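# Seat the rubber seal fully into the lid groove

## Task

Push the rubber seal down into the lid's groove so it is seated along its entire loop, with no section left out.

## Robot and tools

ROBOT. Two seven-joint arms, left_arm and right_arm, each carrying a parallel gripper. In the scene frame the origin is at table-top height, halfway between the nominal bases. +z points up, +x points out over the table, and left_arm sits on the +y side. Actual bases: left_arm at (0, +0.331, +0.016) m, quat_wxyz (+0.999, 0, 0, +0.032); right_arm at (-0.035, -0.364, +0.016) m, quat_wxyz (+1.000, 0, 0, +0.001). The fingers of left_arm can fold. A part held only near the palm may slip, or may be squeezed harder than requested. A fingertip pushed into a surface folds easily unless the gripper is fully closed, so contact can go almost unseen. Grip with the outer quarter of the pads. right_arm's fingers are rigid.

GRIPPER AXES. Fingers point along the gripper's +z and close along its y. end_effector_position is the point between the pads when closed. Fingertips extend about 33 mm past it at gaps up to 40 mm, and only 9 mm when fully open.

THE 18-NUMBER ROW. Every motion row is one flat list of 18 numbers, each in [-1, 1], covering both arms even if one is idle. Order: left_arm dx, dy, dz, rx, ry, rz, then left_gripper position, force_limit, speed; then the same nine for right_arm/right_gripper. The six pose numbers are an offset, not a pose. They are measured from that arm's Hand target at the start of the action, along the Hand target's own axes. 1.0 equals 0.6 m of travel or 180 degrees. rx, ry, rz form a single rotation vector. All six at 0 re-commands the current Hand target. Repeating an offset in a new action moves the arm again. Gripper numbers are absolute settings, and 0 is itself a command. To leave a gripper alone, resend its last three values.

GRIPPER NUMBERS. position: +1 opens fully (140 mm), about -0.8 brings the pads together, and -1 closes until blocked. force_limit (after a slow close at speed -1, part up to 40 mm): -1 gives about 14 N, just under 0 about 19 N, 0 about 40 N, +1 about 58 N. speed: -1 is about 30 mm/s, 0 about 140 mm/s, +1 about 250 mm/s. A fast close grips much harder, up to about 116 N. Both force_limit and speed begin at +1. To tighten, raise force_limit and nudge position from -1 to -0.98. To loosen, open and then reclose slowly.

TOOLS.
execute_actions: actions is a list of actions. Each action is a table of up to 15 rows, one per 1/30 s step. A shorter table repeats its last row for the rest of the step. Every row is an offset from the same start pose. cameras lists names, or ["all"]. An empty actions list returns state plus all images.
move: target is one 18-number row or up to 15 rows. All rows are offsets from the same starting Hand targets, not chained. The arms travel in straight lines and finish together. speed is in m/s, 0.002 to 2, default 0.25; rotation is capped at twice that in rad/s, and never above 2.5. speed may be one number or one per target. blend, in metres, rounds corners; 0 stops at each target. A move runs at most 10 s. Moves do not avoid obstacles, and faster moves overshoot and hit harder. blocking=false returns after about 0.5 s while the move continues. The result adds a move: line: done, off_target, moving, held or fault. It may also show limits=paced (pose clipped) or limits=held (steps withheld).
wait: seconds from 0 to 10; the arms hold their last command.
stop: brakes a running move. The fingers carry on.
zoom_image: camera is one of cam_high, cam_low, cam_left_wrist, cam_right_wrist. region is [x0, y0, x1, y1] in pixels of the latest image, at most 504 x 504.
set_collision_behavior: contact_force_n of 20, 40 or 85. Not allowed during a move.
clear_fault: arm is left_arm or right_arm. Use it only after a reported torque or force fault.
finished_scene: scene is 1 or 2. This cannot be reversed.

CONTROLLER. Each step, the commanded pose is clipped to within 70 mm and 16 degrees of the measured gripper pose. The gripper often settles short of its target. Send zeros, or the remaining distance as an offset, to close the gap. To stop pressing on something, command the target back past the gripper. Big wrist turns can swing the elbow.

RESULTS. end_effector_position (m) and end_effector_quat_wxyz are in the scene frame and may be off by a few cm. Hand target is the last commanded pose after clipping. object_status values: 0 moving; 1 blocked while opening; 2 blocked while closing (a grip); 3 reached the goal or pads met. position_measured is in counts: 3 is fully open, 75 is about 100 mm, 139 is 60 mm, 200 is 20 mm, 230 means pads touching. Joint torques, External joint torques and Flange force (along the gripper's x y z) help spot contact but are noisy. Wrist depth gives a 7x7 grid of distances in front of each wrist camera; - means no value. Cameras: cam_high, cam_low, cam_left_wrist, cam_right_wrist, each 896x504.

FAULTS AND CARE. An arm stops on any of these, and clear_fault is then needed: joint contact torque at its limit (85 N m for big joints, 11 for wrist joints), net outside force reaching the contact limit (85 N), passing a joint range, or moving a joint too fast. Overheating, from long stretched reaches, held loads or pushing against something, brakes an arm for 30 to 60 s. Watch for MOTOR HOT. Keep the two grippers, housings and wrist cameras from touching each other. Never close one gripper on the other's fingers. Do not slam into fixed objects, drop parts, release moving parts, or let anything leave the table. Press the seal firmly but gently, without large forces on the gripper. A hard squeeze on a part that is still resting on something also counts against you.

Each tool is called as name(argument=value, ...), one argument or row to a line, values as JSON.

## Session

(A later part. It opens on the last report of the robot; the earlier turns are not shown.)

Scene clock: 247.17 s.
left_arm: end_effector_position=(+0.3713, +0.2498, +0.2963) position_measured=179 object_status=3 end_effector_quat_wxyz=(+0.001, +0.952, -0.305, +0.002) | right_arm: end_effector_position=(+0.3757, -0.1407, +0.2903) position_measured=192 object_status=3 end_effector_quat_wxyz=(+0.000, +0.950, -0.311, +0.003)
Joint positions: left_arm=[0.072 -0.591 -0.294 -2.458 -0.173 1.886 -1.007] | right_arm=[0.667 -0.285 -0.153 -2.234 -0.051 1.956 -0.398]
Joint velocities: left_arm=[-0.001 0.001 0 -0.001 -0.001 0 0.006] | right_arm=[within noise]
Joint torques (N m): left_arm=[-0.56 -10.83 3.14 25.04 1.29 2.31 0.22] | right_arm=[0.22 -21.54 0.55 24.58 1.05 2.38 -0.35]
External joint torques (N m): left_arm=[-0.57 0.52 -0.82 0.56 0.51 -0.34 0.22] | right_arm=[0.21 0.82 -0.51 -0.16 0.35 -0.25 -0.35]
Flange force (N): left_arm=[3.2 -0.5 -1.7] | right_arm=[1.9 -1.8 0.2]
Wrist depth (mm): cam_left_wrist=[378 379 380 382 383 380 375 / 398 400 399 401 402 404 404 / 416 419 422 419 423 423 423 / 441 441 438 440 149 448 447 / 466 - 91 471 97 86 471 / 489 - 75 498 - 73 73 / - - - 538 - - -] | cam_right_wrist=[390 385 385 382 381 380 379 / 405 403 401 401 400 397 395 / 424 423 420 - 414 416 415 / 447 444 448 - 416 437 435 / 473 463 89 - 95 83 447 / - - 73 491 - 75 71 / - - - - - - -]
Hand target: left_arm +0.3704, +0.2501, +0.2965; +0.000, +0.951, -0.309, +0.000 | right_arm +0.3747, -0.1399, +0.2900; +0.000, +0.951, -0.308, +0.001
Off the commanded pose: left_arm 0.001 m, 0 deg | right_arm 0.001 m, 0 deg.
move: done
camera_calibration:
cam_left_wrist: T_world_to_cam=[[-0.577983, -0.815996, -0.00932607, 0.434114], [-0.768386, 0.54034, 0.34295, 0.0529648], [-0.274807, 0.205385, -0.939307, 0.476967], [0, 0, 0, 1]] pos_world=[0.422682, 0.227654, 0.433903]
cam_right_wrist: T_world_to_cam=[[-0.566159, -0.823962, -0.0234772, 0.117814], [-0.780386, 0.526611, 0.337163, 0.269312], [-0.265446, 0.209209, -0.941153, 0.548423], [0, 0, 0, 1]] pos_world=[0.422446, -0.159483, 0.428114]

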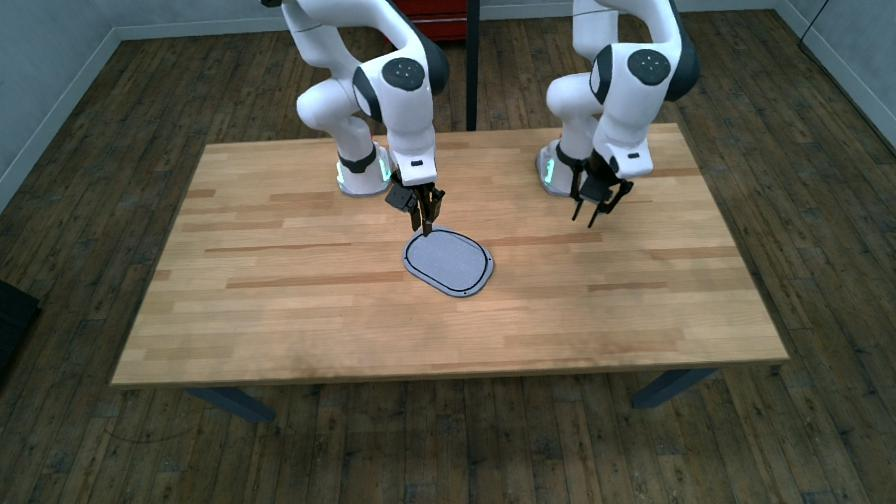

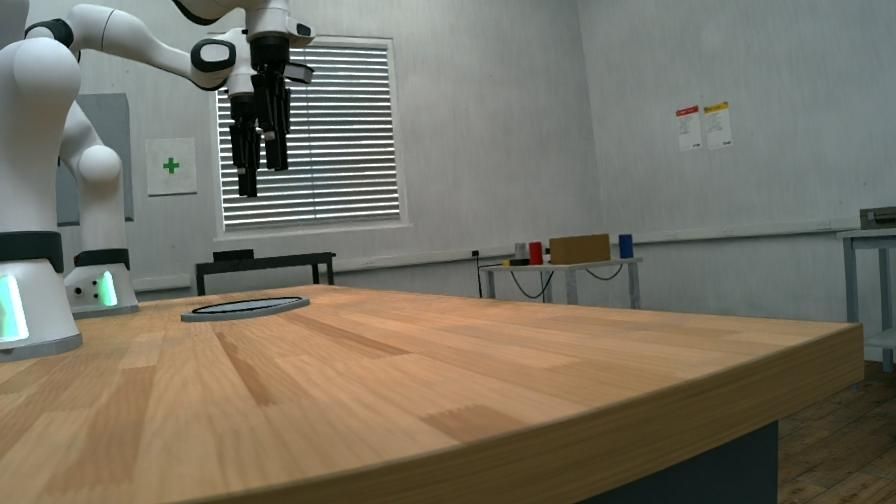

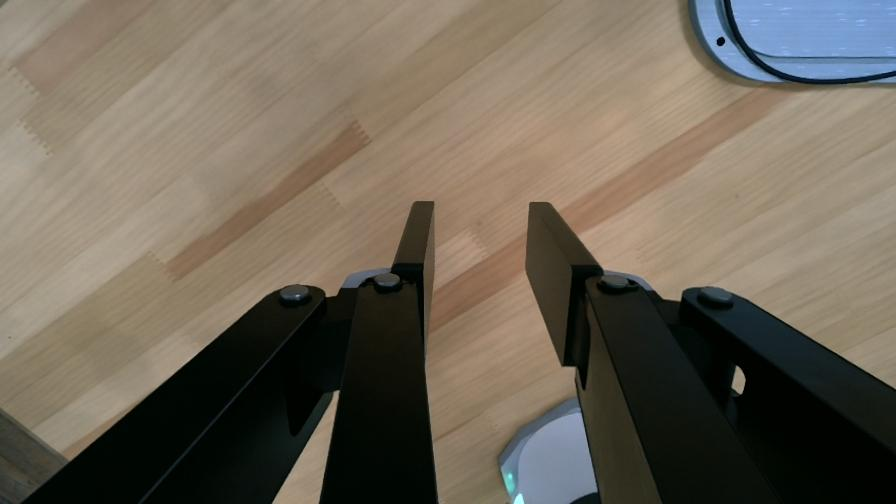

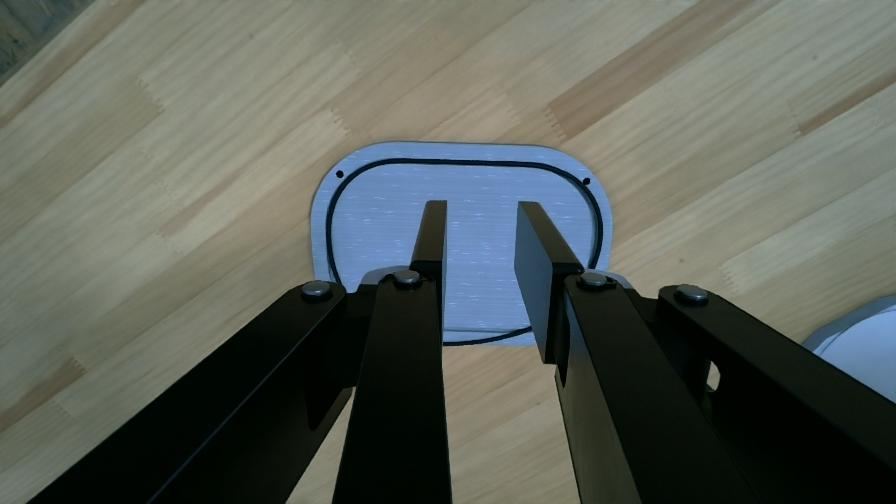

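move(
  target=[0,0,0,0,0,0,-0.4,-0.05,-1,-0.17,0,0,0,0,0,1,-0.05,-0.3],
  speed=0.2,
  cameras=["cam_right_wrist"],
)

zoom_image(
  camera="cam_right_wrist",
  region=[300, 20, 460, 260],
)

zoom_image(
  camera="cam_right_wrist",
  region=[450, 20, 610, 260],
)

Scene clock: 254.90 s.
left_arm: end_effector_position=(+0.3712, +0.2498, +0.2963) position_measured=179 object_status=3 end_effector_quat_wxyz=(+0.001, +0.952, -0.306, +0.002) | right_arm: end_effector_position=(+0.2932, -0.0800, +0.2898) position_measured=3 object_status=3 end_effector_quat_wxyz=(+0.000, +0.953, -0.302, +0.002)
Joint positions: left_arm=[0.072 -0.591 -0.294 -2.458 -0.173 1.886 -1.004] | right_arm=[0.713 -0.384 0.002 -2.332 -0.004 1.95 -0.24]
Joint velocities: left_arm=[within noise] | right_arm=[0.001 0.001 -0.001 0.001 0 0.001 0.007]
Joint torques (N m): left_arm=[-0.17 -10.86 2.75 25.03 1.15 2.32 0.18] | right_arm=[-0.65 -19.3 -0.08 23.8 1.06 2.41 0.33]
External joint torques (N m): left_arm=[-0.14 0.37 -1.14 0.6 0.38 -0.33 0.18] | right_arm=[-0.66 -0.25 0.24 -0.9 0.37 -0.19 0.33]
Flange force (N): left_arm=[3.4 -0.3 -1.7] | right_arm=[-1.4 3.2 1.3]
Wrist depth (mm): cam_left_wrist=[376 378 378 381 382 380 373 / 397 397 401 401 402 403 403 / 420 421 419 421 422 423 425 / 443 444 438 442 149 448 451 / 462 - 91 469 97 86 468 / 486 - 75 497 - 73 73 / - - - 533 - - -] | cam_right_wrist=[386 384 381 388 375 379 379 / 404 403 399 - - 396 395 / 426 423 424 - - 414 415 / 447 125 441 443 437 140 409 / - 108 467 462 461 455 99 / - 493 492 488 488 485 94 / - 521 519 517 515 513 506]
Hand target: left_arm +0.3704, +0.2501, +0.2965; +0.000, +0.951, -0.309, +0.000 | right_arm +0.2920, -0.0801, +0.2899; +0.000, +0.951, -0.308, +0.001
Off the commanded pose: left_arm 0.001 m, 0 deg | right_arm 0.001 m, 1 deg.
move: done
camera_calibration:
cam_right_wrist: T_world_to_cam=[[-0.551003, -0.834178, -0.0233047, 0.115825], [-0.78956, 0.512083, 0.33818, 0.174432], [-0.270168, 0.204738, -0.940793, 0.514254], [0, 0, 0, 1]] pos_world=[0.34048, -0.0979924, 0.427516]
Images, in order (width x height): cam_right_wrist 896x504.

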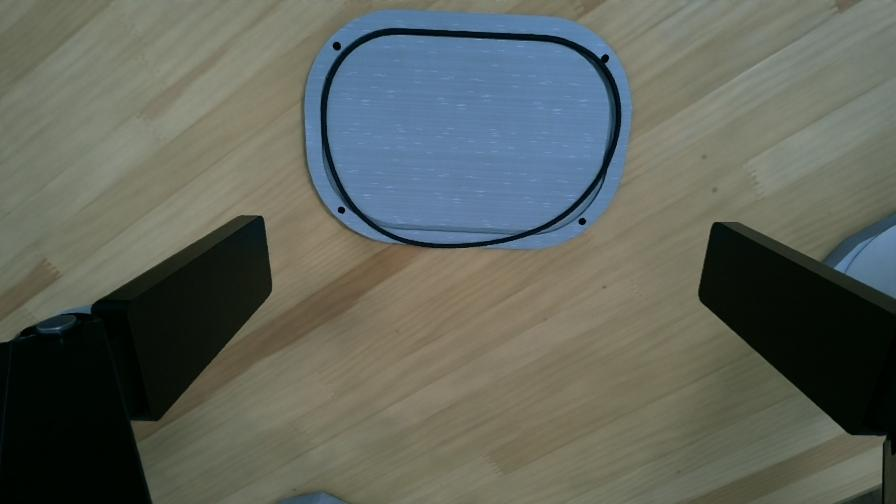

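Scaled by 2.100.

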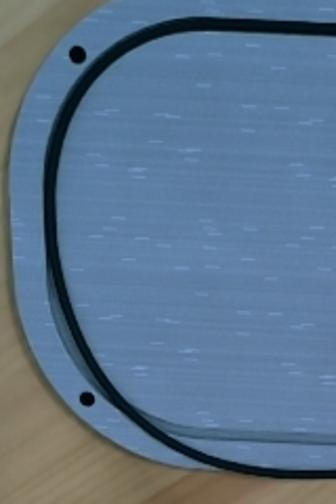

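Scaled by 2.100.

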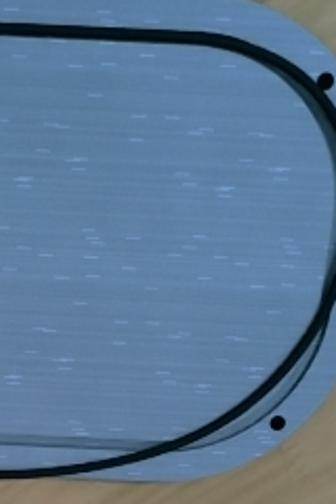

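move(
  target=[-0.192,-0.067,0,0,0,0,-0.4,-0.05,-1,0.1475,-0.0067,0.375,0,0,0,-1,-0.05,-0.3],
  speed=0.15,
  cameras=["cam_right_wrist","cam_high"],
)

Scene clock: 284.90 s.
left_arm: end_effector_position=(+0.3024, +0.3500, +0.2967) position_measured=179 object_status=3 end_effector_quat_wxyz=(+0.001, +0.952, -0.306, +0.002) | right_arm: end_effector_position=(+0.3650, -0.1290, +0.0649) position_measured=232 object_status=3 end_effector_quat_wxyz=(+0.002, +0.951, -0.310, +0.001)
Joint positions: left_arm=[0.074 -0.834 -0.057 -2.634 -0.046 1.803 -0.838] | right_arm=[0.652 0.05 -0.12 -2.515 0.005 2.562 -0.411]
Joint velocities: left_arm=[within noise] | right_arm=[0.001 0.001 0 0 0.001 0.002 -0.006]
Joint torques (N m): left_arm=[-0.55 -4.86 -0.51 24.71 1.28 2.32 0.2] | right_arm=[-0.63 -28 -0.23 19.25 0.83 2.71 -0.3]
External joint torques (N m): left_arm=[-0.54 -0.47 -0.86 -0.01 0.51 -0.32 0.2] | right_arm=[-0.58 0.79 -0.05 -0.08 0.4 0.09 -0.3]
Flange force (N): left_arm=[-1.0 2.3 -0.8] | right_arm=[2.1 -1.2 2.5]
Wrist depth (mm): cam_left_wrist=[377 381 380 381 381 385 389 / 397 398 398 399 403 403 407 / 417 419 419 423 422 428 428 / 439 441 438 438 149 449 450 / 463 - 91 471 97 86 473 / - - 75 497 - 73 73 / - - - 531 - - -] | cam_right_wrist=[183 182 181 181 180 179 179 / 192 191 190 190 189 188 188 / 201 198 190 186 187 194 197 / 211 202 - 120 - 196 207 / 224 219 82 94 89 84 218 / 237 - 71 - - - 228 / - - - - - - -]
Hand target: left_arm +0.3007, +0.3503, +0.2964; +0.000, +0.951, -0.309, +0.000 | right_arm +0.3664, -0.1288, +0.0650; +0.000, +0.951, -0.308, +0.001
Off the commanded pose: left_arm 0.002 m, 0 deg | right_arm 0.001 m, 0 deg.
move: done
camera_calibration:
cam_right_wrist: T_world_to_cam=[[-0.564017, -0.825547, -0.0188932, 0.114849], [-0.779914, 0.525043, 0.340683, 0.330148], [-0.27133, 0.206886, -0.939988, 0.332787], [0, 0, 0, 1]] pos_world=[0.412559, -0.147377, 0.20251]
Images, in order (width x height): cam_high 896x504, cam_right_wrist 896x504.

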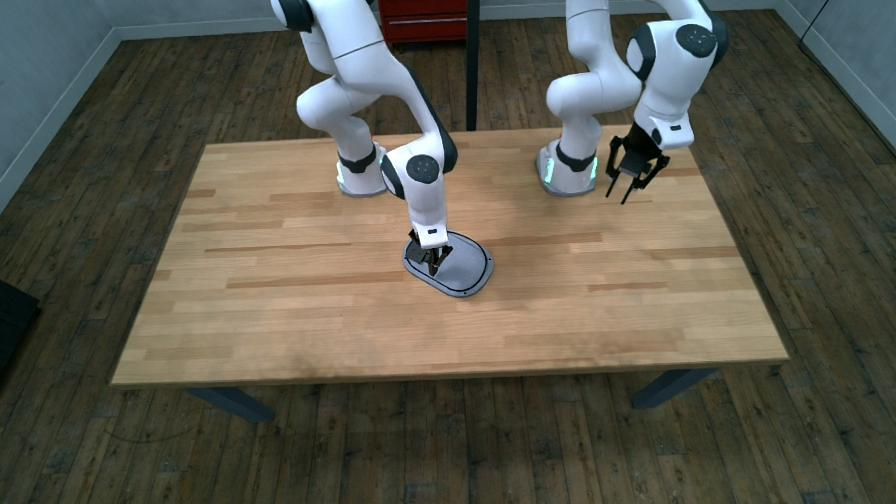

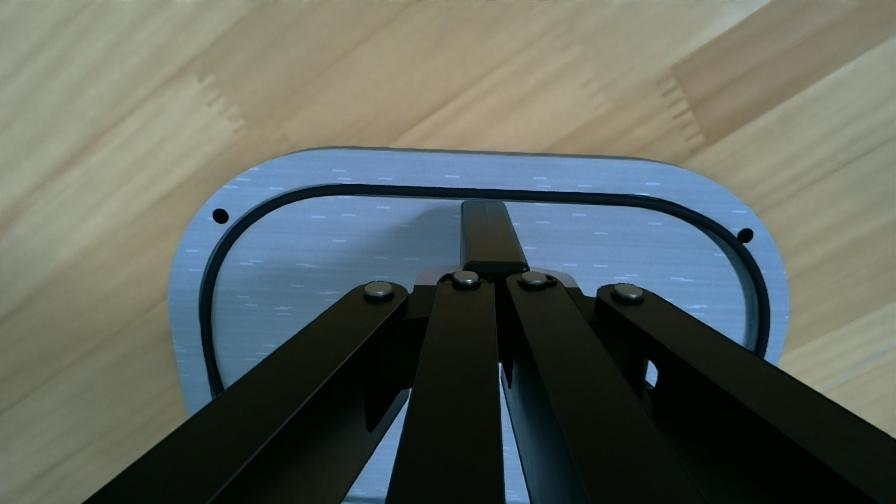

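move(
  target=[
    [0,0,0,0,0,0,-0.4,-0.05,-1,0.0133,0,0.025,0,0,0,-1,-0.05,-0.3],
    [0,0,0,0,0,0,-0.4,-0.05,-1,0.0133,0,0.0345,0,0,0,-1,-0.05,-0.3],
  ],
  speed=0.04,
  cameras=["cam_right_wrist"],
)

Scene clock: 292.27 s.
left_arm: end_effector_position=(+0.3024, +0.3500, +0.2967) position_measured=179 object_status=3 end_effector_quat_wxyz=(+0.001, +0.952, -0.307, +0.002) | right_arm: end_effector_position=(+0.3713, -0.1345, +0.0446) position_measured=232 object_status=3 end_effector_quat_wxyz=(+0.003, +0.951, -0.310, +0.000)
Joint positions: left_arm=[0.074 -0.834 -0.057 -2.634 -0.046 1.803 -0.837] | right_arm=[0.64 0.109 -0.123 -2.507 0.02 2.61 -0.438]
Joint velocities: left_arm=[within noise] | right_arm=[-0.001 0 0 0.002 0.001 0.002 -0.006]
Joint torques (N m): left_arm=[-0.17 -4.85 -0.84 24.74 1.15 2.31 0.23] | right_arm=[-0.45 -28.79 -0.1 18.3 0.83 3.41 -0.38]
External joint torques (N m): left_arm=[-0.16 -0.39 -1.16 -0.06 0.38 -0.33 0.23] | right_arm=[-0.46 0.88 0.16 -0.04 0.45 0.84 -0.38]
Flange force (N): left_arm=[-0.7 2.3 -0.6] | right_arm=[1.9 -0.8 5.0]
Wrist depth (mm): cam_left_wrist=[377 379 382 383 382 385 388 / 395 398 398 400 401 404 406 / 415 421 422 421 420 425 425 / 437 442 438 438 149 450 448 / 466 - 91 468 97 86 472 / - - 75 493 - 73 73 / - - - 537 - - -] | cam_right_wrist=[164 163 163 163 162 162 161 / 171 172 171 171 170 169 169 / 180 180 175 176 175 176 178 / 190 181 - 126 171 174 186 / 201 196 82 94 89 183 195 / 212 - 71 - - - 206 / - - - - - - -]
Hand target: left_arm +0.3007, +0.3503, +0.2964; +0.000, +0.951, -0.309, +0.000 | right_arm +0.3729, -0.1335, +0.0443; +0.000, +0.951, -0.308, +0.001
Off the commanded pose: left_arm 0.002 m, 0 deg | right_arm 0.002 m, 0 deg.
move: done
camera_calibration:
cam_right_wrist: T_world_to_cam=[[-0.564766, -0.825084, -0.0166329, 0.113794], [-0.778641, 0.526082, 0.341987, 0.344459], [-0.273418, 0.206094, -0.939557, 0.31708], [0, 0, 0, 1]] pos_world=[0.419172, -0.152672, 0.182006]
Images, in order (width x height): cam_right_wrist 896x504.

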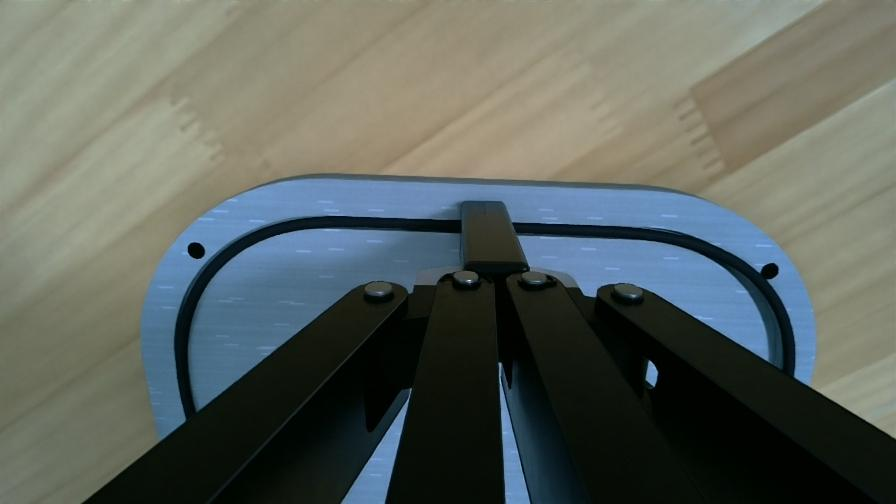

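move(
  target=[0,0,0,0,0,0,-0.4,-0.05,-1,0,0,0.0035,0,0,0,-1,-0.05,-0.3],
  speed=0.03,
)

move(
  target=[0,0,0,0,0,0,-0.4,-0.05,-1,0,0,0.003,0,0,0,-1,-0.05,-0.3],
  speed=0.03,
  cameras=["cam_right_wrist"],
)

Scene clock: 297.37 s.
left_arm: end_effector_position=(+0.3024, +0.3500, +0.2967) position_measured=179 object_status=3 end_effector_quat_wxyz=(+0.001, +0.952, -0.307, +0.002) | right_arm: end_effector_position=(+0.3715, -0.1344, +0.0443) position_measured=232 object_status=3 end_effector_quat_wxyz=(+0.002, +0.951, -0.310, +0.000)
Joint positions: left_arm=[0.074 -0.834 -0.057 -2.634 -0.046 1.803 -0.837] | right_arm=[0.64 0.109 -0.123 -2.507 0.021 2.611 -0.441]
Joint torques (N m): left_arm=[-0.18 -4.87 -0.88 24.81 1.14 2.31 0.2] | right_arm=[-0.3 -25.96 0.12 18.14 0.9 4.05 -0.36]
External joint torques (N m): left_arm=[-0.19 -0.46 -1.24 0.08 0.36 -0.32 0.2] | right_arm=[-0.32 4.03 0.38 -0.4 0.51 1.45 -0.36]
Flange force (N): left_arm=[-0.5 2.5 -1.0] | right_arm=[3.8 -6.0 14.8]
Wrist depth (mm): cam_left_wrist=[377 380 381 380 383 385 388 / 396 396 398 401 401 402 406 / 415 418 419 421 421 425 429 / 438 442 438 441 149 448 449 / 463 - 91 470 97 86 469 / - - 75 498 - 73 73 / - - - 536 - - -] | cam_right_wrist=[164 163 163 162 162 162 161 / 171 171 171 170 170 169 169 / 180 179 175 174 176 176 177 / 190 180 - 120 169 172 186 / 201 187 83 94 89 - 194 / 212 - 71 - - - 206 / - - - - - - -]
Hand target: left_arm +0.3007, +0.3503, +0.2964; +0.000, +0.951, -0.309, +0.000 | right_arm +0.3729, -0.1335, +0.0422; +0.000, +0.951, -0.308, +0.001
Off the commanded pose: left_arm 0.002 m, 0 deg | right_arm 0.003 m, 0 deg.
move: done

Scene clock: 298.07 s.
left_arm: end_effector_position=(+0.3024, +0.3500, +0.2967) position_measured=179 object_status=3 end_effector_quat_wxyz=(+0.001, +0.952, -0.307, +0.002) | right_arm: end_effector_position=(+0.3716, -0.1344, +0.0441) position_measured=232 object_status=3 end_effector_quat_wxyz=(+0.002, +0.951, -0.310, -0.001)
Joint positions: left_arm=[0.074 -0.834 -0.057 -2.634 -0.046 1.803 -0.837] | right_arm=[0.639 0.11 -0.123 -2.507 0.022 2.612 -0.441]
Joint torques (N m): left_arm=[-0.15 -4.85 -0.9 24.81 1.15 2.32 0.2] | right_arm=[-0.18 -23.58 0.32 17.9 0.9 4.63 -0.3]
External joint torques (N m): left_arm=[-0.13 -0.41 -1.24 0.05 0.38 -0.31 0.2] | right_arm=[-0.21 6.26 0.57 -0.5 0.51 2.05 -0.3]
Flange force (N): left_arm=[-0.4 2.3 -0.9] | right_arm=[5.2 -10.1 22.1]
Wrist depth (mm): cam_left_wrist=[379 379 380 382 381 385 386 / 396 396 395 401 402 404 404 / 419 420 421 421 423 423 426 / 436 443 440 440 149 447 451 / 465 - 91 473 97 86 470 / - - 75 493 - 73 73 / - - - 534 - - -] | cam_right_wrist=[164 163 163 162 162 161 161 / 171 171 170 170 169 168 168 / 180 179 175 174 174 175 177 / 190 180 - 126 170 172 185 / 200 186 82 95 89 - 194 / 212 - 71 - - - 205 / - - - - - - -]
Hand target: left_arm +0.3007, +0.3503, +0.2964; +0.000, +0.951, -0.309, +0.000 | right_arm +0.3729, -0.1335, +0.0404; +0.000, +0.951, -0.308, +0.001
Off the commanded pose: left_arm 0.002 m, 0 deg | right_arm 0.004 m, 0 deg.
move: off_target (right_arm)
camera_calibration:
cam_right_wrist: T_world_to_cam=[[-0.564578, -0.825187, -0.0178222, 0.113989], [-0.778815, 0.525453, 0.342559, 0.344789], [-0.273311, 0.207282, -0.939327, 0.316813], [0, 0, 0, 1]] pos_world=[0.419471, -0.152778, 0.181511]
Images, in order (width x height): cam_right_wrist 896x504.

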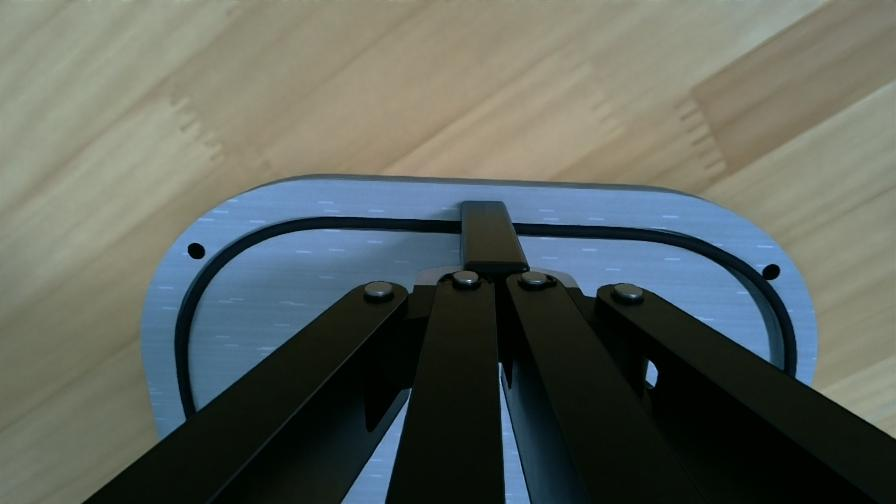

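move(
  target=[0,0,0,0,0,0,-0.4,-0.05,-1,-0.02,0,-0.02,0,0,0,-1,-0.05,-0.3],
  speed=0.06,
  cameras=["cam_right_wrist"],
)

zoom_image(
  camera="cam_right_wrist",
  region=[330, 120, 650, 260],
)

Scene clock: 302.13 s.
left_arm: end_effector_position=(+0.3024, +0.3500, +0.2967) position_measured=179 object_status=3 end_effector_quat_wxyz=(+0.001, +0.952, -0.307, +0.002) | right_arm: end_effector_position=(+0.3643, -0.1266, +0.0522) position_measured=232 object_status=3 end_effector_quat_wxyz=(-0.001, +0.952, -0.306, +0.001)
Joint positions: left_arm=[0.074 -0.834 -0.057 -2.634 -0.046 1.803 -0.837] | right_arm=[0.653 0.08 -0.116 -2.521 0.02 2.603 -0.427]
Joint velocities: left_arm=[within noise] | right_arm=[0 0.002 0 0.001 0.001 -0.002 0.005]
Joint torques (N m): left_arm=[-0.19 -4.89 -0.9 24.73 1.15 2.34 0.23] | right_arm=[0.18 -29.78 -0.3 17.99 0.1 2.4 0.38]
External joint torques (N m): left_arm=[-0.2 -0.51 -1.27 0.06 0.37 -0.29 0.23] | right_arm=[0.11 -0.64 -0.18 -0.71 -0.29 -0.21 0.38]
Flange force (N): left_arm=[-0.6 2.6 -0.8] | right_arm=[-2.4 3.3 -2.5]
Wrist depth (mm): cam_left_wrist=[377 378 380 381 385 385 386 / 396 396 398 398 399 402 405 / 415 418 419 421 424 425 426 / 440 440 436 441 149 449 453 / 465 - 91 474 97 86 469 / - - 75 497 - 73 73 / - - - 533 - - -] | cam_right_wrist=[172 171 170 169 169 168 167 / 180 180 179 177 177 176 175 / 190 187 176 174 175 181 184 / 200 189 183 120 - 184 191 / 211 199 82 95 89 84 201 / 223 - 71 - - - 213 / - - - - - - -]
Hand target: left_arm +0.3007, +0.3503, +0.2964; +0.000, +0.951, -0.309, +0.000 | right_arm +0.3631, -0.1265, +0.0524; +0.000, +0.951, -0.308, +0.001
Off the commanded pose: left_arm 0.002 m, 0 deg | right_arm 0.001 m, 0 deg.
move: done
camera_calibration:
cam_right_wrist: T_world_to_cam=[[-0.557281, -0.82994, -0.0252353, 0.113497], [-0.78487, 0.516614, 0.342183, 0.333263], [-0.270954, 0.210498, -0.939295, 0.320352], [0, 0, 0, 1]] pos_world=[0.411619, -0.145406, 0.189733]
Images, in order (width x height): cam_right_wrist 896x504.

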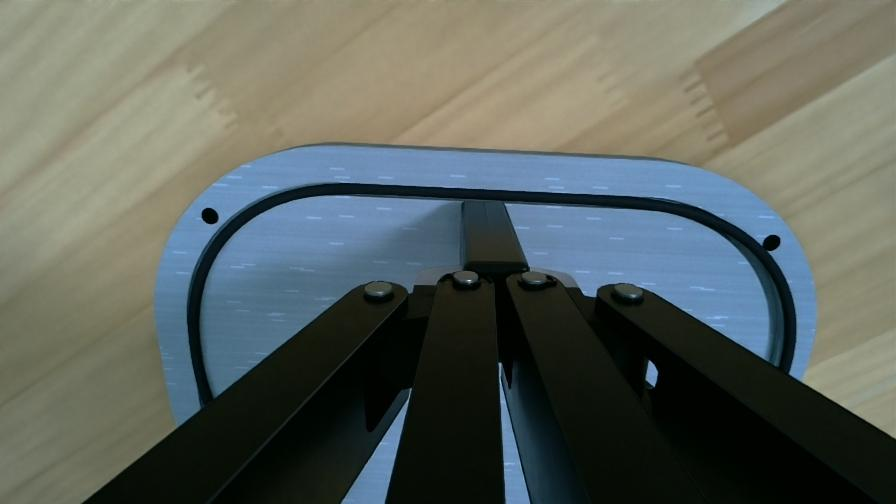

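Scaled by 1.575.

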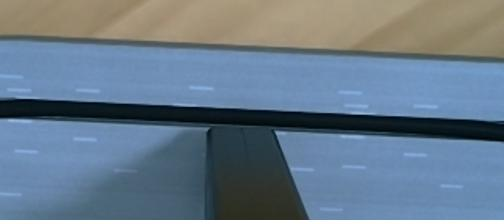

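zoom_image(
  camera="cam_right_wrist",
  region=[500, 160, 600, 230],
)

zoom_image(
  camera="cam_right_wrist",
  region=[360, 160, 460, 230],
)

zoom_image(
  camera="cam_right_wrist",
  region=[170, 170, 320, 290],
)

Scaled by 5.040.

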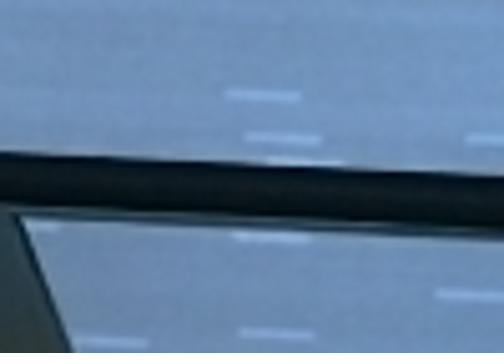

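Scaled by 5.040.

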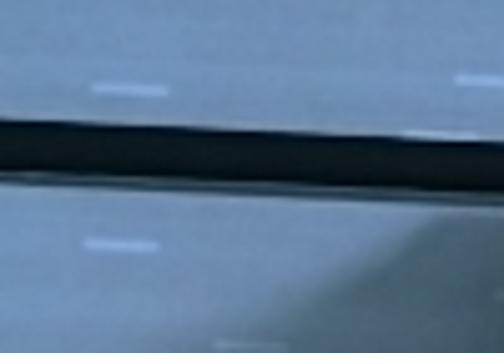

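Scaled by 3.360.

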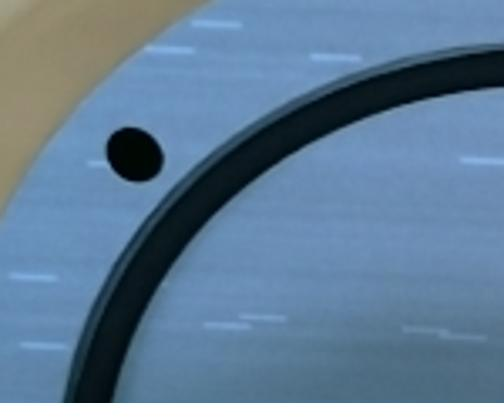

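move(
  target=[
    [0,0,0,0,0,0,-0.4,-0.05,-1,-0.04,0,0,0,0,0,-1,-0.05,-0.3],
    [0,0,0,0,0,0,-0.4,-0.05,-1,-0.04,0,0.017,0,0,0,-1,-0.05,-0.3],
  ],
  speed=0.03,
)

move(
  target=[0,0,0,0,0,0,-0.4,-0.05,-1,0,0,0.003,0,0,0,-1,-0.05,-0.3],
  speed=0.03,
)

Scene clock: 315.67 s.
left_arm: end_effector_position=(+0.3024, +0.3500, +0.2967) position_measured=179 object_status=3 end_effector_quat_wxyz=(+0.001, +0.952, -0.307, +0.002) | right_arm: end_effector_position=(+0.3433, -0.1143, +0.0438) position_measured=232 object_status=3 end_effector_quat_wxyz=(+0.002, +0.952, -0.305, -0.001)
Joint positions: left_arm=[0.074 -0.834 -0.057 -2.634 -0.046 1.803 -0.837] | right_arm=[0.686 0.079 -0.101 -2.552 0.014 2.626 -0.377]
Joint torques (N m): left_arm=[-0.21 -4.85 -0.87 24.76 1.14 2.33 0.24] | right_arm=[0.21 -25.13 0.18 17.39 0.48 3.9 0.33]
External joint torques (N m): left_arm=[-0.21 -0.39 -1.24 -0.04 0.37 -0.32 0.24] | right_arm=[0.24 3.53 0.36 -0.8 0.1 1.32 0.33]
Flange force (N): left_arm=[-0.5 2.4 -0.7] | right_arm=[0.3 -4.6 13.0]
Wrist depth (mm): cam_left_wrist=[378 380 379 382 383 384 386 / 398 399 399 401 403 402 407 / 417 419 419 421 423 426 426 / 439 441 440 441 149 449 450 / 467 - 91 474 97 86 468 / - - 75 493 - 73 73 / - - - 535 - - -] | cam_right_wrist=[163 163 162 162 161 161 160 / 171 169 158 160 158 163 168 / 180 170 170 - - - 174 / 189 175 172 126 - - 182 / 200 - 83 95 89 - 193 / 211 - 71 - - - 205 / - - - - - - -]
Hand target: left_arm +0.3007, +0.3503, +0.2964; +0.000, +0.951, -0.309, +0.000 | right_arm +0.3437, -0.1124, +0.0422; +0.000, +0.951, -0.308, +0.001
Off the commanded pose: left_arm 0.002 m, 0 deg | right_arm 0.003 m, 0 deg.
move: done

Scene clock: 316.37 s.
left_arm: end_effector_position=(+0.3024, +0.3500, +0.2967) position_measured=179 object_status=3 end_effector_quat_wxyz=(+0.001, +0.952, -0.307, +0.002) | right_arm: end_effector_position=(+0.3433, -0.1143, +0.0438) position_measured=232 object_status=3 end_effector_quat_wxyz=(+0.002, +0.952, -0.305, -0.001)
Joint positions: left_arm=[0.074 -0.834 -0.057 -2.634 -0.046 1.803 -0.837] | right_arm=[0.686 0.079 -0.101 -2.552 0.014 2.626 -0.377]
Joint torques (N m): left_arm=[-0.15 -4.85 -0.85 24.81 1.15 2.32 0.19] | right_arm=[0.16 -22.81 0.31 17.37 0.46 4.62 0.22]
External joint torques (N m): left_arm=[-0.21 -0.41 -1.3 0.02 0.37 -0.33 0.19] | right_arm=[0.17 5.79 0.46 -0.79 0.08 2.04 0.22]
Flange force (N): left_arm=[-0.3 2.5 -0.8] | right_arm=[2.2 -8.8 21.0]
Wrist depth (mm): cam_left_wrist=[378 378 379 379 385 385 387 / 397 397 399 399 401 402 406 / 417 419 419 422 423 425 425 / 440 442 439 440 149 448 452 / 463 - 91 471 97 86 473 / - - 75 497 - 73 73 / - - - 533 - - -] | cam_right_wrist=[163 163 162 161 161 161 160 / 171 169 158 158 159 164 168 / 180 169 - - - 163 173 / 189 174 177 127 171 176 181 / 200 - 82 94 89 84 193 / 212 - 71 - - - 205 / - - - - - - -]
Hand target: left_arm +0.3007, +0.3503, +0.2964; +0.000, +0.951, -0.309, +0.000 | right_arm +0.3437, -0.1124, +0.0404; +0.000, +0.951, -0.308, +0.001
Off the commanded pose: left_arm 0.002 m, 0 deg | right_arm 0.004 m, 0 deg.
move: off_target (right_arm)

move(
  target=[
    [0,0,0,0,0,0,-0.4,-0.05,-1,0,0,-0.0143,0,0,0,-1,-0.05,-0.3],
    [0,0,0,0,0,0,-0.4,-0.05,-1,0.0563,-0.0233,-0.0143,0,0,0,-1,-0.05,-0.3],
    [0,0,0,0,0,0,-0.4,-0.05,-1,0.0563,-0.0233,0.0015,0,0,0,-1,-0.05,-0.3],
    [0,0,0,0,0,0,-0.4,-0.05,-1,0.0563,-0.0467,-0.0143,0,0,0,-1,-0.05,-0.3],
    [0,0,0,0,0,0,-0.4,-0.05,-1,0.0563,-0.0467,0.0015,0,0,0,-1,-0.05,-0.3],
    [0,0,0,0,0,0,-0.4,-0.05,-1,0.0563,-0.07,-0.0143,0,0,0,-1,-0.05,-0.3],
    [0,0,0,0,0,0,-0.4,-0.05,-1,0.0563,-0.07,0.0015,0,0,0,-1,-0.05,-0.3],
    [0,0,0,0,0,0,-0.4,-0.05,-1,0.0563,-0.0942,-0.0143,0,0,0,-1,-0.05,-0.3],
    [0,0,0,0,0,0,-0.4,-0.05,-1,0.0563,-0.0942,0.0015,0,0,0,-1,-0.05,-0.3],
  ],
  speed=[0.05,0.15,0.04,0.1,0.04,0.1,0.04,0.1,0.04],
  blend=[0.003,0.002,0,0.002,0,0.002,0,0.002,0],
  cameras=["cam_right_wrist"],
)

Scene clock: 333.77 s.
left_arm: end_effector_position=(+0.3024, +0.3500, +0.2967) position_measured=179 object_status=3 end_effector_quat_wxyz=(+0.001, +0.952, -0.307, +0.002) | right_arm: end_effector_position=(+0.4058, -0.0876, +0.0440) position_measured=232 object_status=3 end_effector_quat_wxyz=(+0.000, +0.953, -0.303, +0.002)
Joint positions: left_arm=[0.074 -0.834 -0.057 -2.634 -0.046 1.803 -0.837] | right_arm=[0.658 0.229 -0.096 -2.333 0.033 2.563 -0.416]
Joint torques (N m): left_arm=[-0.22 -4.89 -0.88 24.77 1.15 2.31 0.18] | right_arm=[1.1 -28.98 0.88 18.56 1.19 3.91 0.28]
External joint torques (N m): left_arm=[-0.19 -0.4 -1.22 -0.06 0.38 -0.34 0.18] | right_arm=[0.97 5.7 1.23 -0.76 0.77 1.3 0.28]
Flange force (N): left_arm=[-0.6 2.5 -0.6] | right_arm=[1.2 -9.1 16.4]
Wrist depth (mm): cam_left_wrist=[380 380 382 381 382 385 387 / 399 398 399 403 401 403 405 / 417 421 421 422 425 426 428 / 438 441 439 441 149 448 447 / 465 - 91 470 97 86 470 / - - 75 493 - 73 73 / - - - 536 - - -] | cam_right_wrist=[165 164 164 163 162 161 160 / 172 172 171 170 170 169 168 / 181 181 179 177 176 174 175 / 191 190 185 125 116 170 174 / 201 200 83 94 89 180 - / 213 - 71 - - - - / - - - - - - -]
Hand target: left_arm +0.3007, +0.3503, +0.2964; +0.000, +0.951, -0.309, +0.000 | right_arm +0.4042, -0.0864, +0.0395; +0.000, +0.951, -0.308, +0.001
Off the commanded pose: left_arm 0.002 m, 0 deg | right_arm 0.005 m, 1 deg.
move: off_target (right_arm)
camera_calibration:
cam_right_wrist: T_world_to_cam=[[-0.552956, -0.832871, -0.0237811, 0.16672], [-0.788327, 0.513716, 0.338579, 0.349796], [-0.269776, 0.205967, -0.940637, 0.31488], [0, 0, 0, 1]] pos_world=[0.452889, -0.105694, 0.181719]
Images, in order (width x height): cam_right_wrist 896x504.

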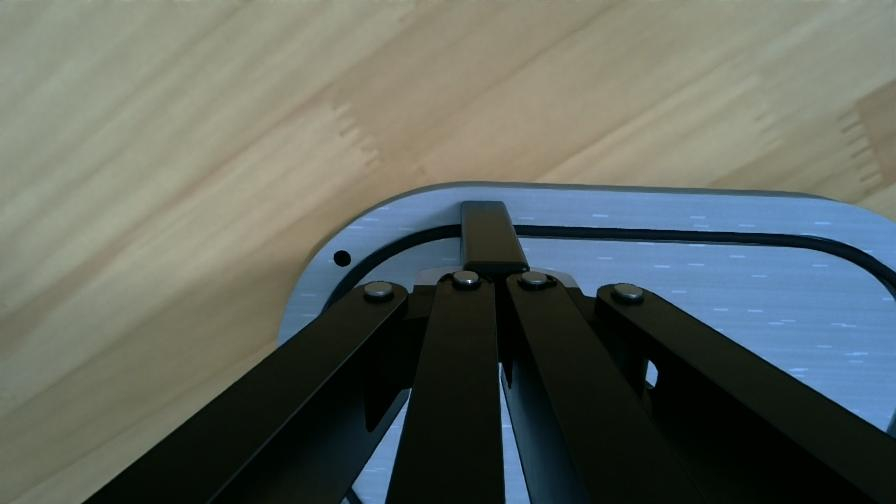

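move(
  target=[
    [0,0,0,0,0,0,-0.4,-0.05,-1,-0.0037,-0.0293,-0.0158,0,0,0,-1,-0.05,-0.3],
    [0,0,0,0,0,0,-0.4,-0.05,-1,-0.0037,-0.0293,0.0008,0,0,0,-1,-0.05,-0.3],
    [0,0,0,0,0,0,-0.4,-0.05,-1,-0.0143,-0.055,-0.0158,0,0,0,-1,-0.05,-0.3],
    [0,0,0,0,0,0,-0.4,-0.05,-1,-0.0143,-0.055,0.0008,0,0,0,-1,-0.05,-0.3],
    [0,0,0,0,0,0,-0.4,-0.05,-1,-0.0312,-0.0772,-0.0158,0,0,0,-1,-0.05,-0.3],
    [0,0,0,0,0,0,-0.4,-0.05,-1,-0.0312,-0.0772,0.0008,0,0,0,-1,-0.05,-0.3],
    [0,0,0,0,0,0,-0.4,-0.05,-1,-0.0533,-0.094,-0.0158,0,0,0,-1,-0.05,-0.3],
    [0,0,0,0,0,0,-0.4,-0.05,-1,-0.0533,-0.094,0.0008,0,0,0,-1,-0.05,-0.3],
  ],
  speed=[0.1,0.04,0.1,0.04,0.1,0.04,0.1,0.04],
  blend=[0.002,0,0.002,0,0.002,0,0.002,0],
  cameras=["cam_right_wrist"],
)

Scene clock: 349.17 s.
left_arm: end_effector_position=(+0.3024, +0.3500, +0.2967) position_measured=179 object_status=3 end_effector_quat_wxyz=(+0.001, +0.952, -0.307, +0.002) | right_arm: end_effector_position=(+0.4132, -0.0211, +0.0441) position_measured=232 object_status=3 end_effector_quat_wxyz=(-0.002, +0.953, -0.302, +0.003)
Joint positions: left_arm=[0.074 -0.834 -0.057 -2.634 -0.046 1.803 -0.837] | right_arm=[0.732 0.328 -0.079 -2.176 0.039 2.509 -0.33]
Joint velocities: left_arm=[within noise] | right_arm=[0.001 0.001 0 0.001 0 -0.001 0.007]
Joint torques (N m): left_arm=[-0.15 -4.86 -0.85 24.79 1.14 2.32 0.21] | right_arm=[0.02 -33.7 -0.79 18.59 0.82 3.42 0.3]
External joint torques (N m): left_arm=[-0.13 -0.43 -1.18 0.06 0.38 -0.31 0.21] | right_arm=[0.11 5.15 -0.16 -1.65 0.36 0.79 0.3]
Flange force (N): left_arm=[-0.5 2.2 -0.9] | right_arm=[0.9 -4.6 12.4]
Wrist depth (mm): cam_left_wrist=[379 380 381 382 382 386 386 / 397 396 396 401 404 406 407 / 417 421 418 419 426 424 426 / 438 439 439 440 149 449 454 / 466 - 91 473 97 86 472 / - - 75 496 - 73 73 / - - - 534 - - -] | cam_right_wrist=[166 165 164 163 162 161 160 / 173 173 171 170 167 165 160 / 182 181 180 177 164 168 166 / 192 191 190 139 - 172 170 / 202 201 83 94 89 - - / 214 - 71 - - - - / - - - - - - -]
Hand target: left_arm +0.3007, +0.3503, +0.2964; +0.000, +0.951, -0.309, +0.000 | right_arm +0.4113, -0.0220, +0.0390; +0.000, +0.951, -0.308, +0.001
Off the commanded pose: left_arm 0.002 m, 0 deg | right_arm 0.005 m, 1 deg.
move: off_target (right_arm)
camera_calibration:
cam_right_wrist: T_world_to_cam=[[-0.550399, -0.834465, -0.0269862, 0.225272], [-0.790383, 0.510365, 0.338853, 0.322341], [-0.268989, 0.207834, -0.940452, 0.30302], [0, 0, 0, 1]] pos_world=[0.460271, -0.0395075, 0.181829]
Images, in order (width x height): cam_right_wrist 896x504.

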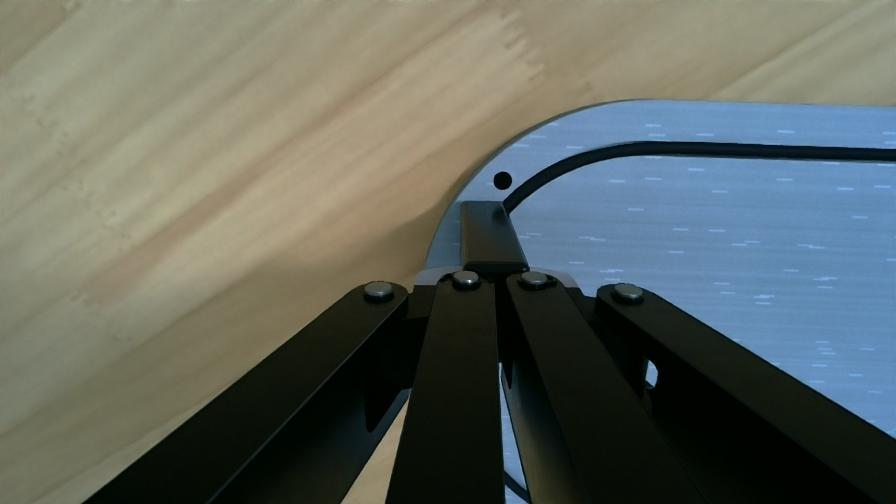

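move(
  target=[
    [0,0,0,0,0,0,-0.4,-0.05,-1,-0.0257,-0.006,-0.0166,0,0,0,-1,-0.05,-0.3],
    [0,0,0,0,0,0,-0.4,-0.05,-1,-0.0257,-0.006,0,0,0,0,-1,-0.05,-0.3],
    [0,0,0,0,0,0,-0.4,-0.05,-1,-0.0533,-0.0093,-0.0166,0,0,0,-1,-0.05,-0.3],
    [0,0,0,0,0,0,-0.4,-0.05,-1,-0.0533,-0.0093,0,0,0,0,-1,-0.05,-0.3],
    [0,0,0,0,0,0,-0.4,-0.05,-1,-0.0775,-0.0093,-0.0166,0,0,0,-1,-0.05,-0.3],
    [0,0,0,0,0,0,-0.4,-0.05,-1,-0.0775,-0.0093,0,0,0,0,-1,-0.05,-0.3],
  ],
  speed=[0.1,0.04,0.1,0.04,0.1,0.04],
  blend=[0.002,0,0.002,0,0.002,0],
  cameras=["cam_right_wrist"],
)

Scene clock: 359.60 s.
left_arm: end_effector_position=(+0.3024, +0.3500, +0.2967) position_measured=179 object_status=3 end_effector_quat_wxyz=(+0.001, +0.952, -0.307, +0.002) | right_arm: end_effector_position=(+0.3778, +0.0108, +0.0440) position_measured=232 object_status=3 end_effector_quat_wxyz=(-0.001, +0.953, -0.303, +0.001)
Joint positions: left_arm=[0.074 -0.834 -0.057 -2.634 -0.046 1.803 -0.837] | right_arm=[0.814 0.314 -0.077 -2.198 0.039 2.514 -0.245]
Joint velocities: left_arm=[within noise] | right_arm=[0 0.001 -0.001 -0.001 0 0 0.007]
Joint torques (N m): left_arm=[-0.22 -4.87 -0.9 24.78 1.14 2.33 0.22] | right_arm=[0.02 -32.69 -1.13 18.1 0.49 3.61 0.24]
External joint torques (N m): left_arm=[-0.22 -0.47 -1.24 0.1 0.37 -0.29 0.22] | right_arm=[-0.03 5.42 -0.69 -1.93 0.04 1 0.24]
Flange force (N): left_arm=[-0.4 2.4 -0.9] | right_arm=[0.8 -3.8 13.5]
Wrist depth (mm): cam_left_wrist=[379 381 378 381 382 385 385 / 395 397 399 400 402 402 406 / 417 418 421 419 423 425 425 / 438 442 438 441 149 449 454 / 465 - 91 471 97 86 471 / - - 75 493 - 73 73 / - - - 536 - - -] | cam_right_wrist=[165 165 164 162 152 - 150 / 173 172 171 169 - - 157 / 182 181 180 177 - - 163 / 192 191 189 139 - - - / 202 201 83 94 89 - - / 214 - 71 - - - - / - - - - - - -]
Hand target: left_arm +0.3007, +0.3503, +0.2964; +0.000, +0.951, -0.309, +0.000 | right_arm +0.3769, +0.0098, +0.0390; +0.000, +0.951, -0.308, +0.001
Off the commanded pose: left_arm 0.002 m, 0 deg | right_arm 0.005 m, 1 deg.
move: off_target (right_arm)
camera_calibration:
cam_right_wrist: T_world_to_cam=[[-0.551552, -0.833765, -0.0250435, 0.232776], [-0.788665, 0.511469, 0.341185, 0.277332], [-0.271659, 0.207932, -0.939662, 0.287786], [0, 0, 0, 1]] pos_world=[0.42529, -0.0076058, 0.181629]
Images, in order (width x height): cam_right_wrist 896x504.

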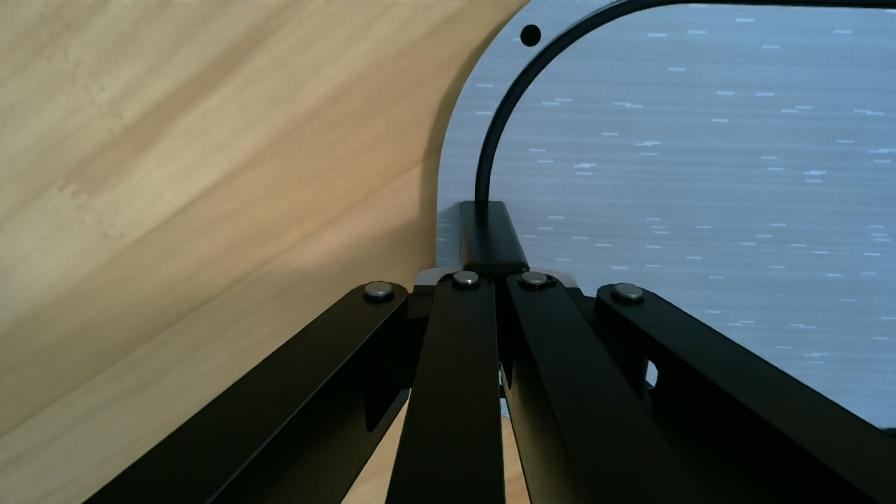

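move(
  target=[
    [0,0,0,0,0,0,-0.4,-0.05,-1,0,0,-0.05,0,0,0,-1,-0.05,-0.3],
    [0,0,0,0,0,0,-0.4,-0.05,-1,-0.027,0.2042,-0.368,0,0,0,-1,-0.05,-0.3],
  ],
  speed=0.25,
  blend=0.02,
  cameras=["cam_right_wrist"],
)

zoom_image(
  camera="cam_right_wrist",
  region=[270, 0, 470, 240],
)

zoom_image(
  camera="cam_right_wrist",
  region=[450, 0, 650, 240],
)

Scene clock: 370.73 s.
left_arm: end_effector_position=(+0.3024, +0.3500, +0.2967) position_measured=179 object_status=3 end_effector_quat_wxyz=(+0.001, +0.952, -0.307, +0.002) | right_arm: end_effector_position=(+0.2918, -0.0782, +0.2596) position_measured=232 object_status=3 end_effector_quat_wxyz=(-0.002, +0.952, -0.305, +0.000)
Joint positions: left_arm=[0.074 -0.834 -0.057 -2.634 -0.046 1.803 -0.837] | right_arm=[0.804 -0.366 -0.081 -2.392 -0.03 2.03 -0.209]
Joint velocities: left_arm=[within noise] | right_arm=[-0.001 0.001 0.001 0 0 -0.004 0]
Joint torques (N m): left_arm=[-0.2 -4.85 -0.9 24.78 1.15 2.33 0.17] | right_arm=[-0.67 -19.65 1 23.5 0.51 2.39 0.31]
External joint torques (N m): left_arm=[-0.21 -0.4 -1.28 0.02 0.37 -0.31 0.17] | right_arm=[-0.69 -0.29 0.46 -0.89 -0.18 -0.2 0.31]
Flange force (N): left_arm=[-0.3 2.5 -0.8] | right_arm=[-1.4 3.6 0.9]
Wrist depth (mm): cam_left_wrist=[377 377 379 382 383 383 385 / 398 398 398 402 401 406 407 / 417 418 418 420 421 421 427 / 439 441 439 441 149 447 452 / 465 - 91 470 97 86 472 / - - 75 493 - 73 73 / - - - 536 - - -] | cam_right_wrist=[360 359 353 343 352 350 350 / 376 375 374 - - 367 366 / 396 393 387 376 - 385 384 / 417 414 412 127 408 405 400 / 440 432 82 94 89 418 418 / 462 - 71 - - - 440 / - - - - - - -]
Hand target: left_arm +0.3007, +0.3503, +0.2964; +0.000, +0.951, -0.309, +0.000 | right_arm +0.2917, -0.0799, +0.2597; +0.000, +0.951, -0.308, +0.001
Off the commanded pose: left_arm 0.002 m, 0 deg | right_arm 0.002 m, 0 deg.
move: done; blend cut to 0.015 m at target 1
camera_calibration:
cam_right_wrist: T_world_to_cam=[[-0.555056, -0.831416, -0.0256985, 0.117911], [-0.785786, 0.513959, 0.344072, 0.180088], [-0.272859, 0.211173, -0.938591, 0.485805], [0, 0, 0, 1]] pos_world=[0.339515, -0.0971137, 0.397039]
Images, in order (width x height): cam_right_wrist 896x504.

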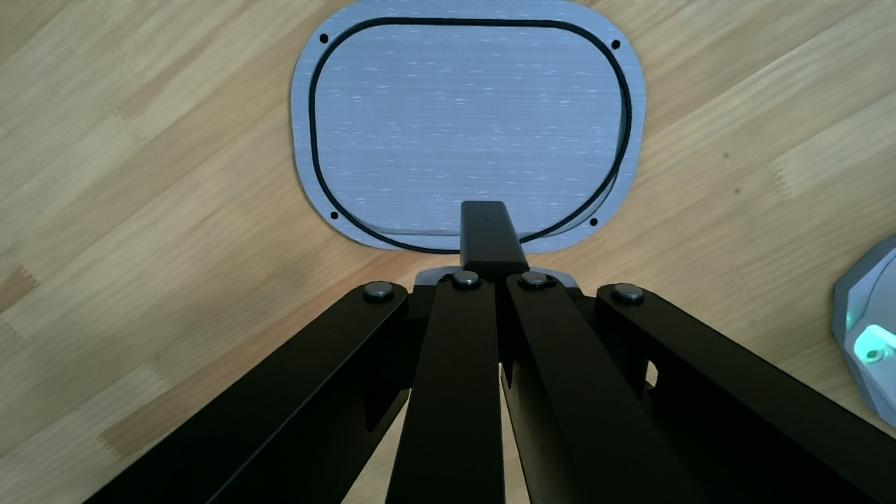

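Scaled by 2.100.

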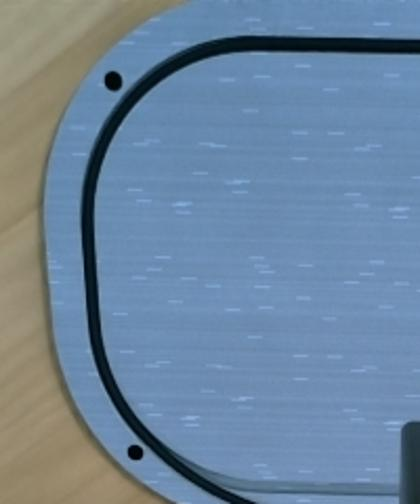

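Scaled by 2.100.

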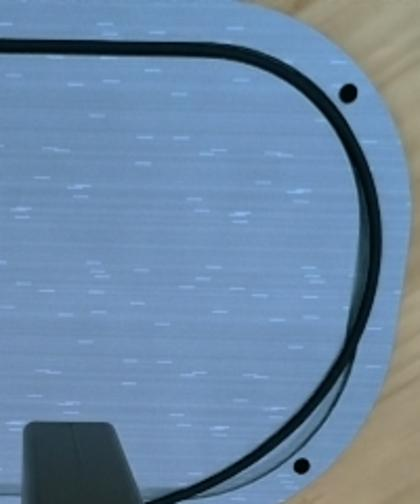

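move(
  target=[
    [0,0,0,0,0,0,-0.4,-0.05,-1,0.0042,-0.2043,0.30,0,0,0,-1,-0.05,-0.3],
    [0,0,0,0,0,0,-0.4,-0.05,-1,0.0042,-0.2043,0.3495,0,0,0,-1,-0.05,-0.3],
    [0,0,0,0,0,0,-0.4,-0.05,-1,0.0042,-0.2043,0.3678,0,0,0,-1,-0.05,-0.3],
    [0,0,0,0,0,0,-0.4,-0.05,-1,-0.0252,-0.2027,0.3505,0,0,0,-1,-0.05,-0.3],
    [0,0,0,0,0,0,-0.4,-0.05,-1,-0.0252,-0.2027,0.3678,0,0,0,-1,-0.05,-0.3],
    [0,0,0,0,0,0,-0.4,-0.05,-1,-0.0517,-0.1943,0.3505,0,0,0,-1,-0.05,-0.3],
    [0,0,0,0,0,0,-0.4,-0.05,-1,-0.0517,-0.1943,0.3678,0,0,0,-1,-0.05,-0.3],
    [0,0,0,0,0,0,-0.4,-0.05,-1,-0.0752,-0.1793,0.3505,0,0,0,-1,-0.05,-0.3],
  ],
  speed=[0.25,0.1,0.04,0.1,0.04,0.1,0.04,0.1],
  blend=[0.02,0.002,0,0.002,0,0.002,0,0],
  cameras=["cam_right_wrist"],
)

Scene clock: 387.13 s.
left_arm: end_effector_position=(+0.3024, +0.3500, +0.2967) position_measured=179 object_status=3 end_effector_quat_wxyz=(+0.001, +0.952, -0.307, +0.002) | right_arm: end_effector_position=(+0.3189, +0.0342, +0.0490) position_measured=232 object_status=3 end_effector_quat_wxyz=(-0.001, +0.952, -0.305, +0.000)
Joint positions: left_arm=[0.074 -0.834 -0.057 -2.634 -0.046 1.803 -0.837] | right_arm=[0.899 0.246 -0.056 -2.287 0.025 2.535 -0.125]
Joint velocities: left_arm=[within noise] | right_arm=[0.001 -0.001 0.001 0 0 0 0.008]
Joint torques (N m): left_arm=[-0.18 -4.81 -0.86 24.77 1.15 2.31 0.18] | right_arm=[0.15 -36.42 -0.71 18.97 0.49 2.38 0.32]
External joint torques (N m): left_arm=[-0.17 -0.27 -1.22 -0.06 0.37 -0.34 0.18] | right_arm=[0.19 -0.81 -0.47 -0.67 0.06 -0.19 0.32]
Flange force (N): left_arm=[-0.2 2.1 -0.6] | right_arm=[-1.1 4.0 -2.2]
Wrist depth (mm): cam_left_wrist=[381 378 380 381 382 386 386 / 396 396 399 401 403 402 407 / 417 419 421 421 424 425 427 / 438 444 438 440 149 453 449 / 463 - 91 467 97 86 475 / - - 75 494 - 73 73 / - - - 534 - - -] | cam_right_wrist=[169 169 168 158 - 154 153 / 177 177 176 166 160 - - / 187 186 186 174 - - - / 197 196 195 177 183 178 180 / 207 206 83 94 89 185 203 / 220 - 71 - - - 209 / - - - - - - -]
Hand target: left_arm +0.3007, +0.3503, +0.2964; +0.000, +0.951, -0.309, +0.000 | right_arm +0.3184, +0.0336, +0.0494; +0.000, +0.951, -0.308, +0.001
Off the commanded pose: left_arm 0.002 m, 0 deg | right_arm 0.001 m, 0 deg.
move: done; blend cut to 0.0148 m at target 1
camera_calibration:
cam_right_wrist: T_world_to_cam=[[-0.555131, -0.831402, -0.0244844, 0.220912], [-0.785875, 0.514636, 0.342857, 0.216106], [-0.272452, 0.209572, -0.939068, 0.271776], [0, 0, 0, 1]] pos_world=[0.366513, 0.0154937, 0.186532]
Images, in order (width x height): cam_right_wrist 896x504.

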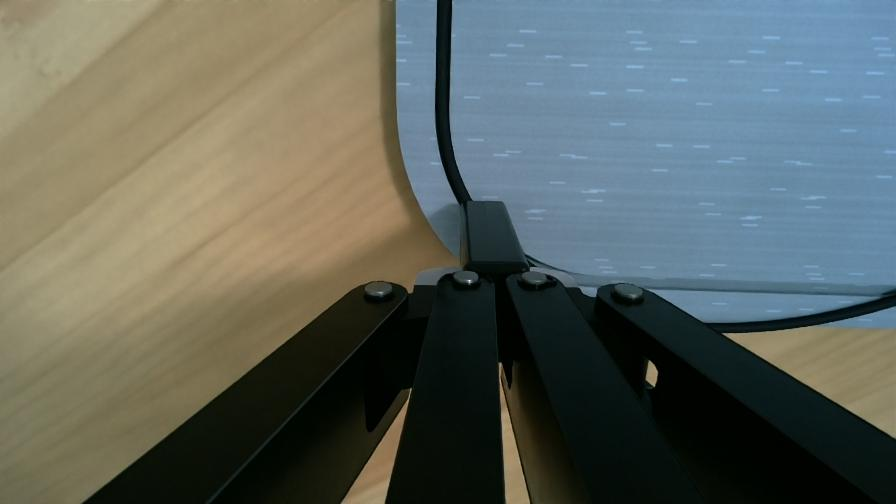

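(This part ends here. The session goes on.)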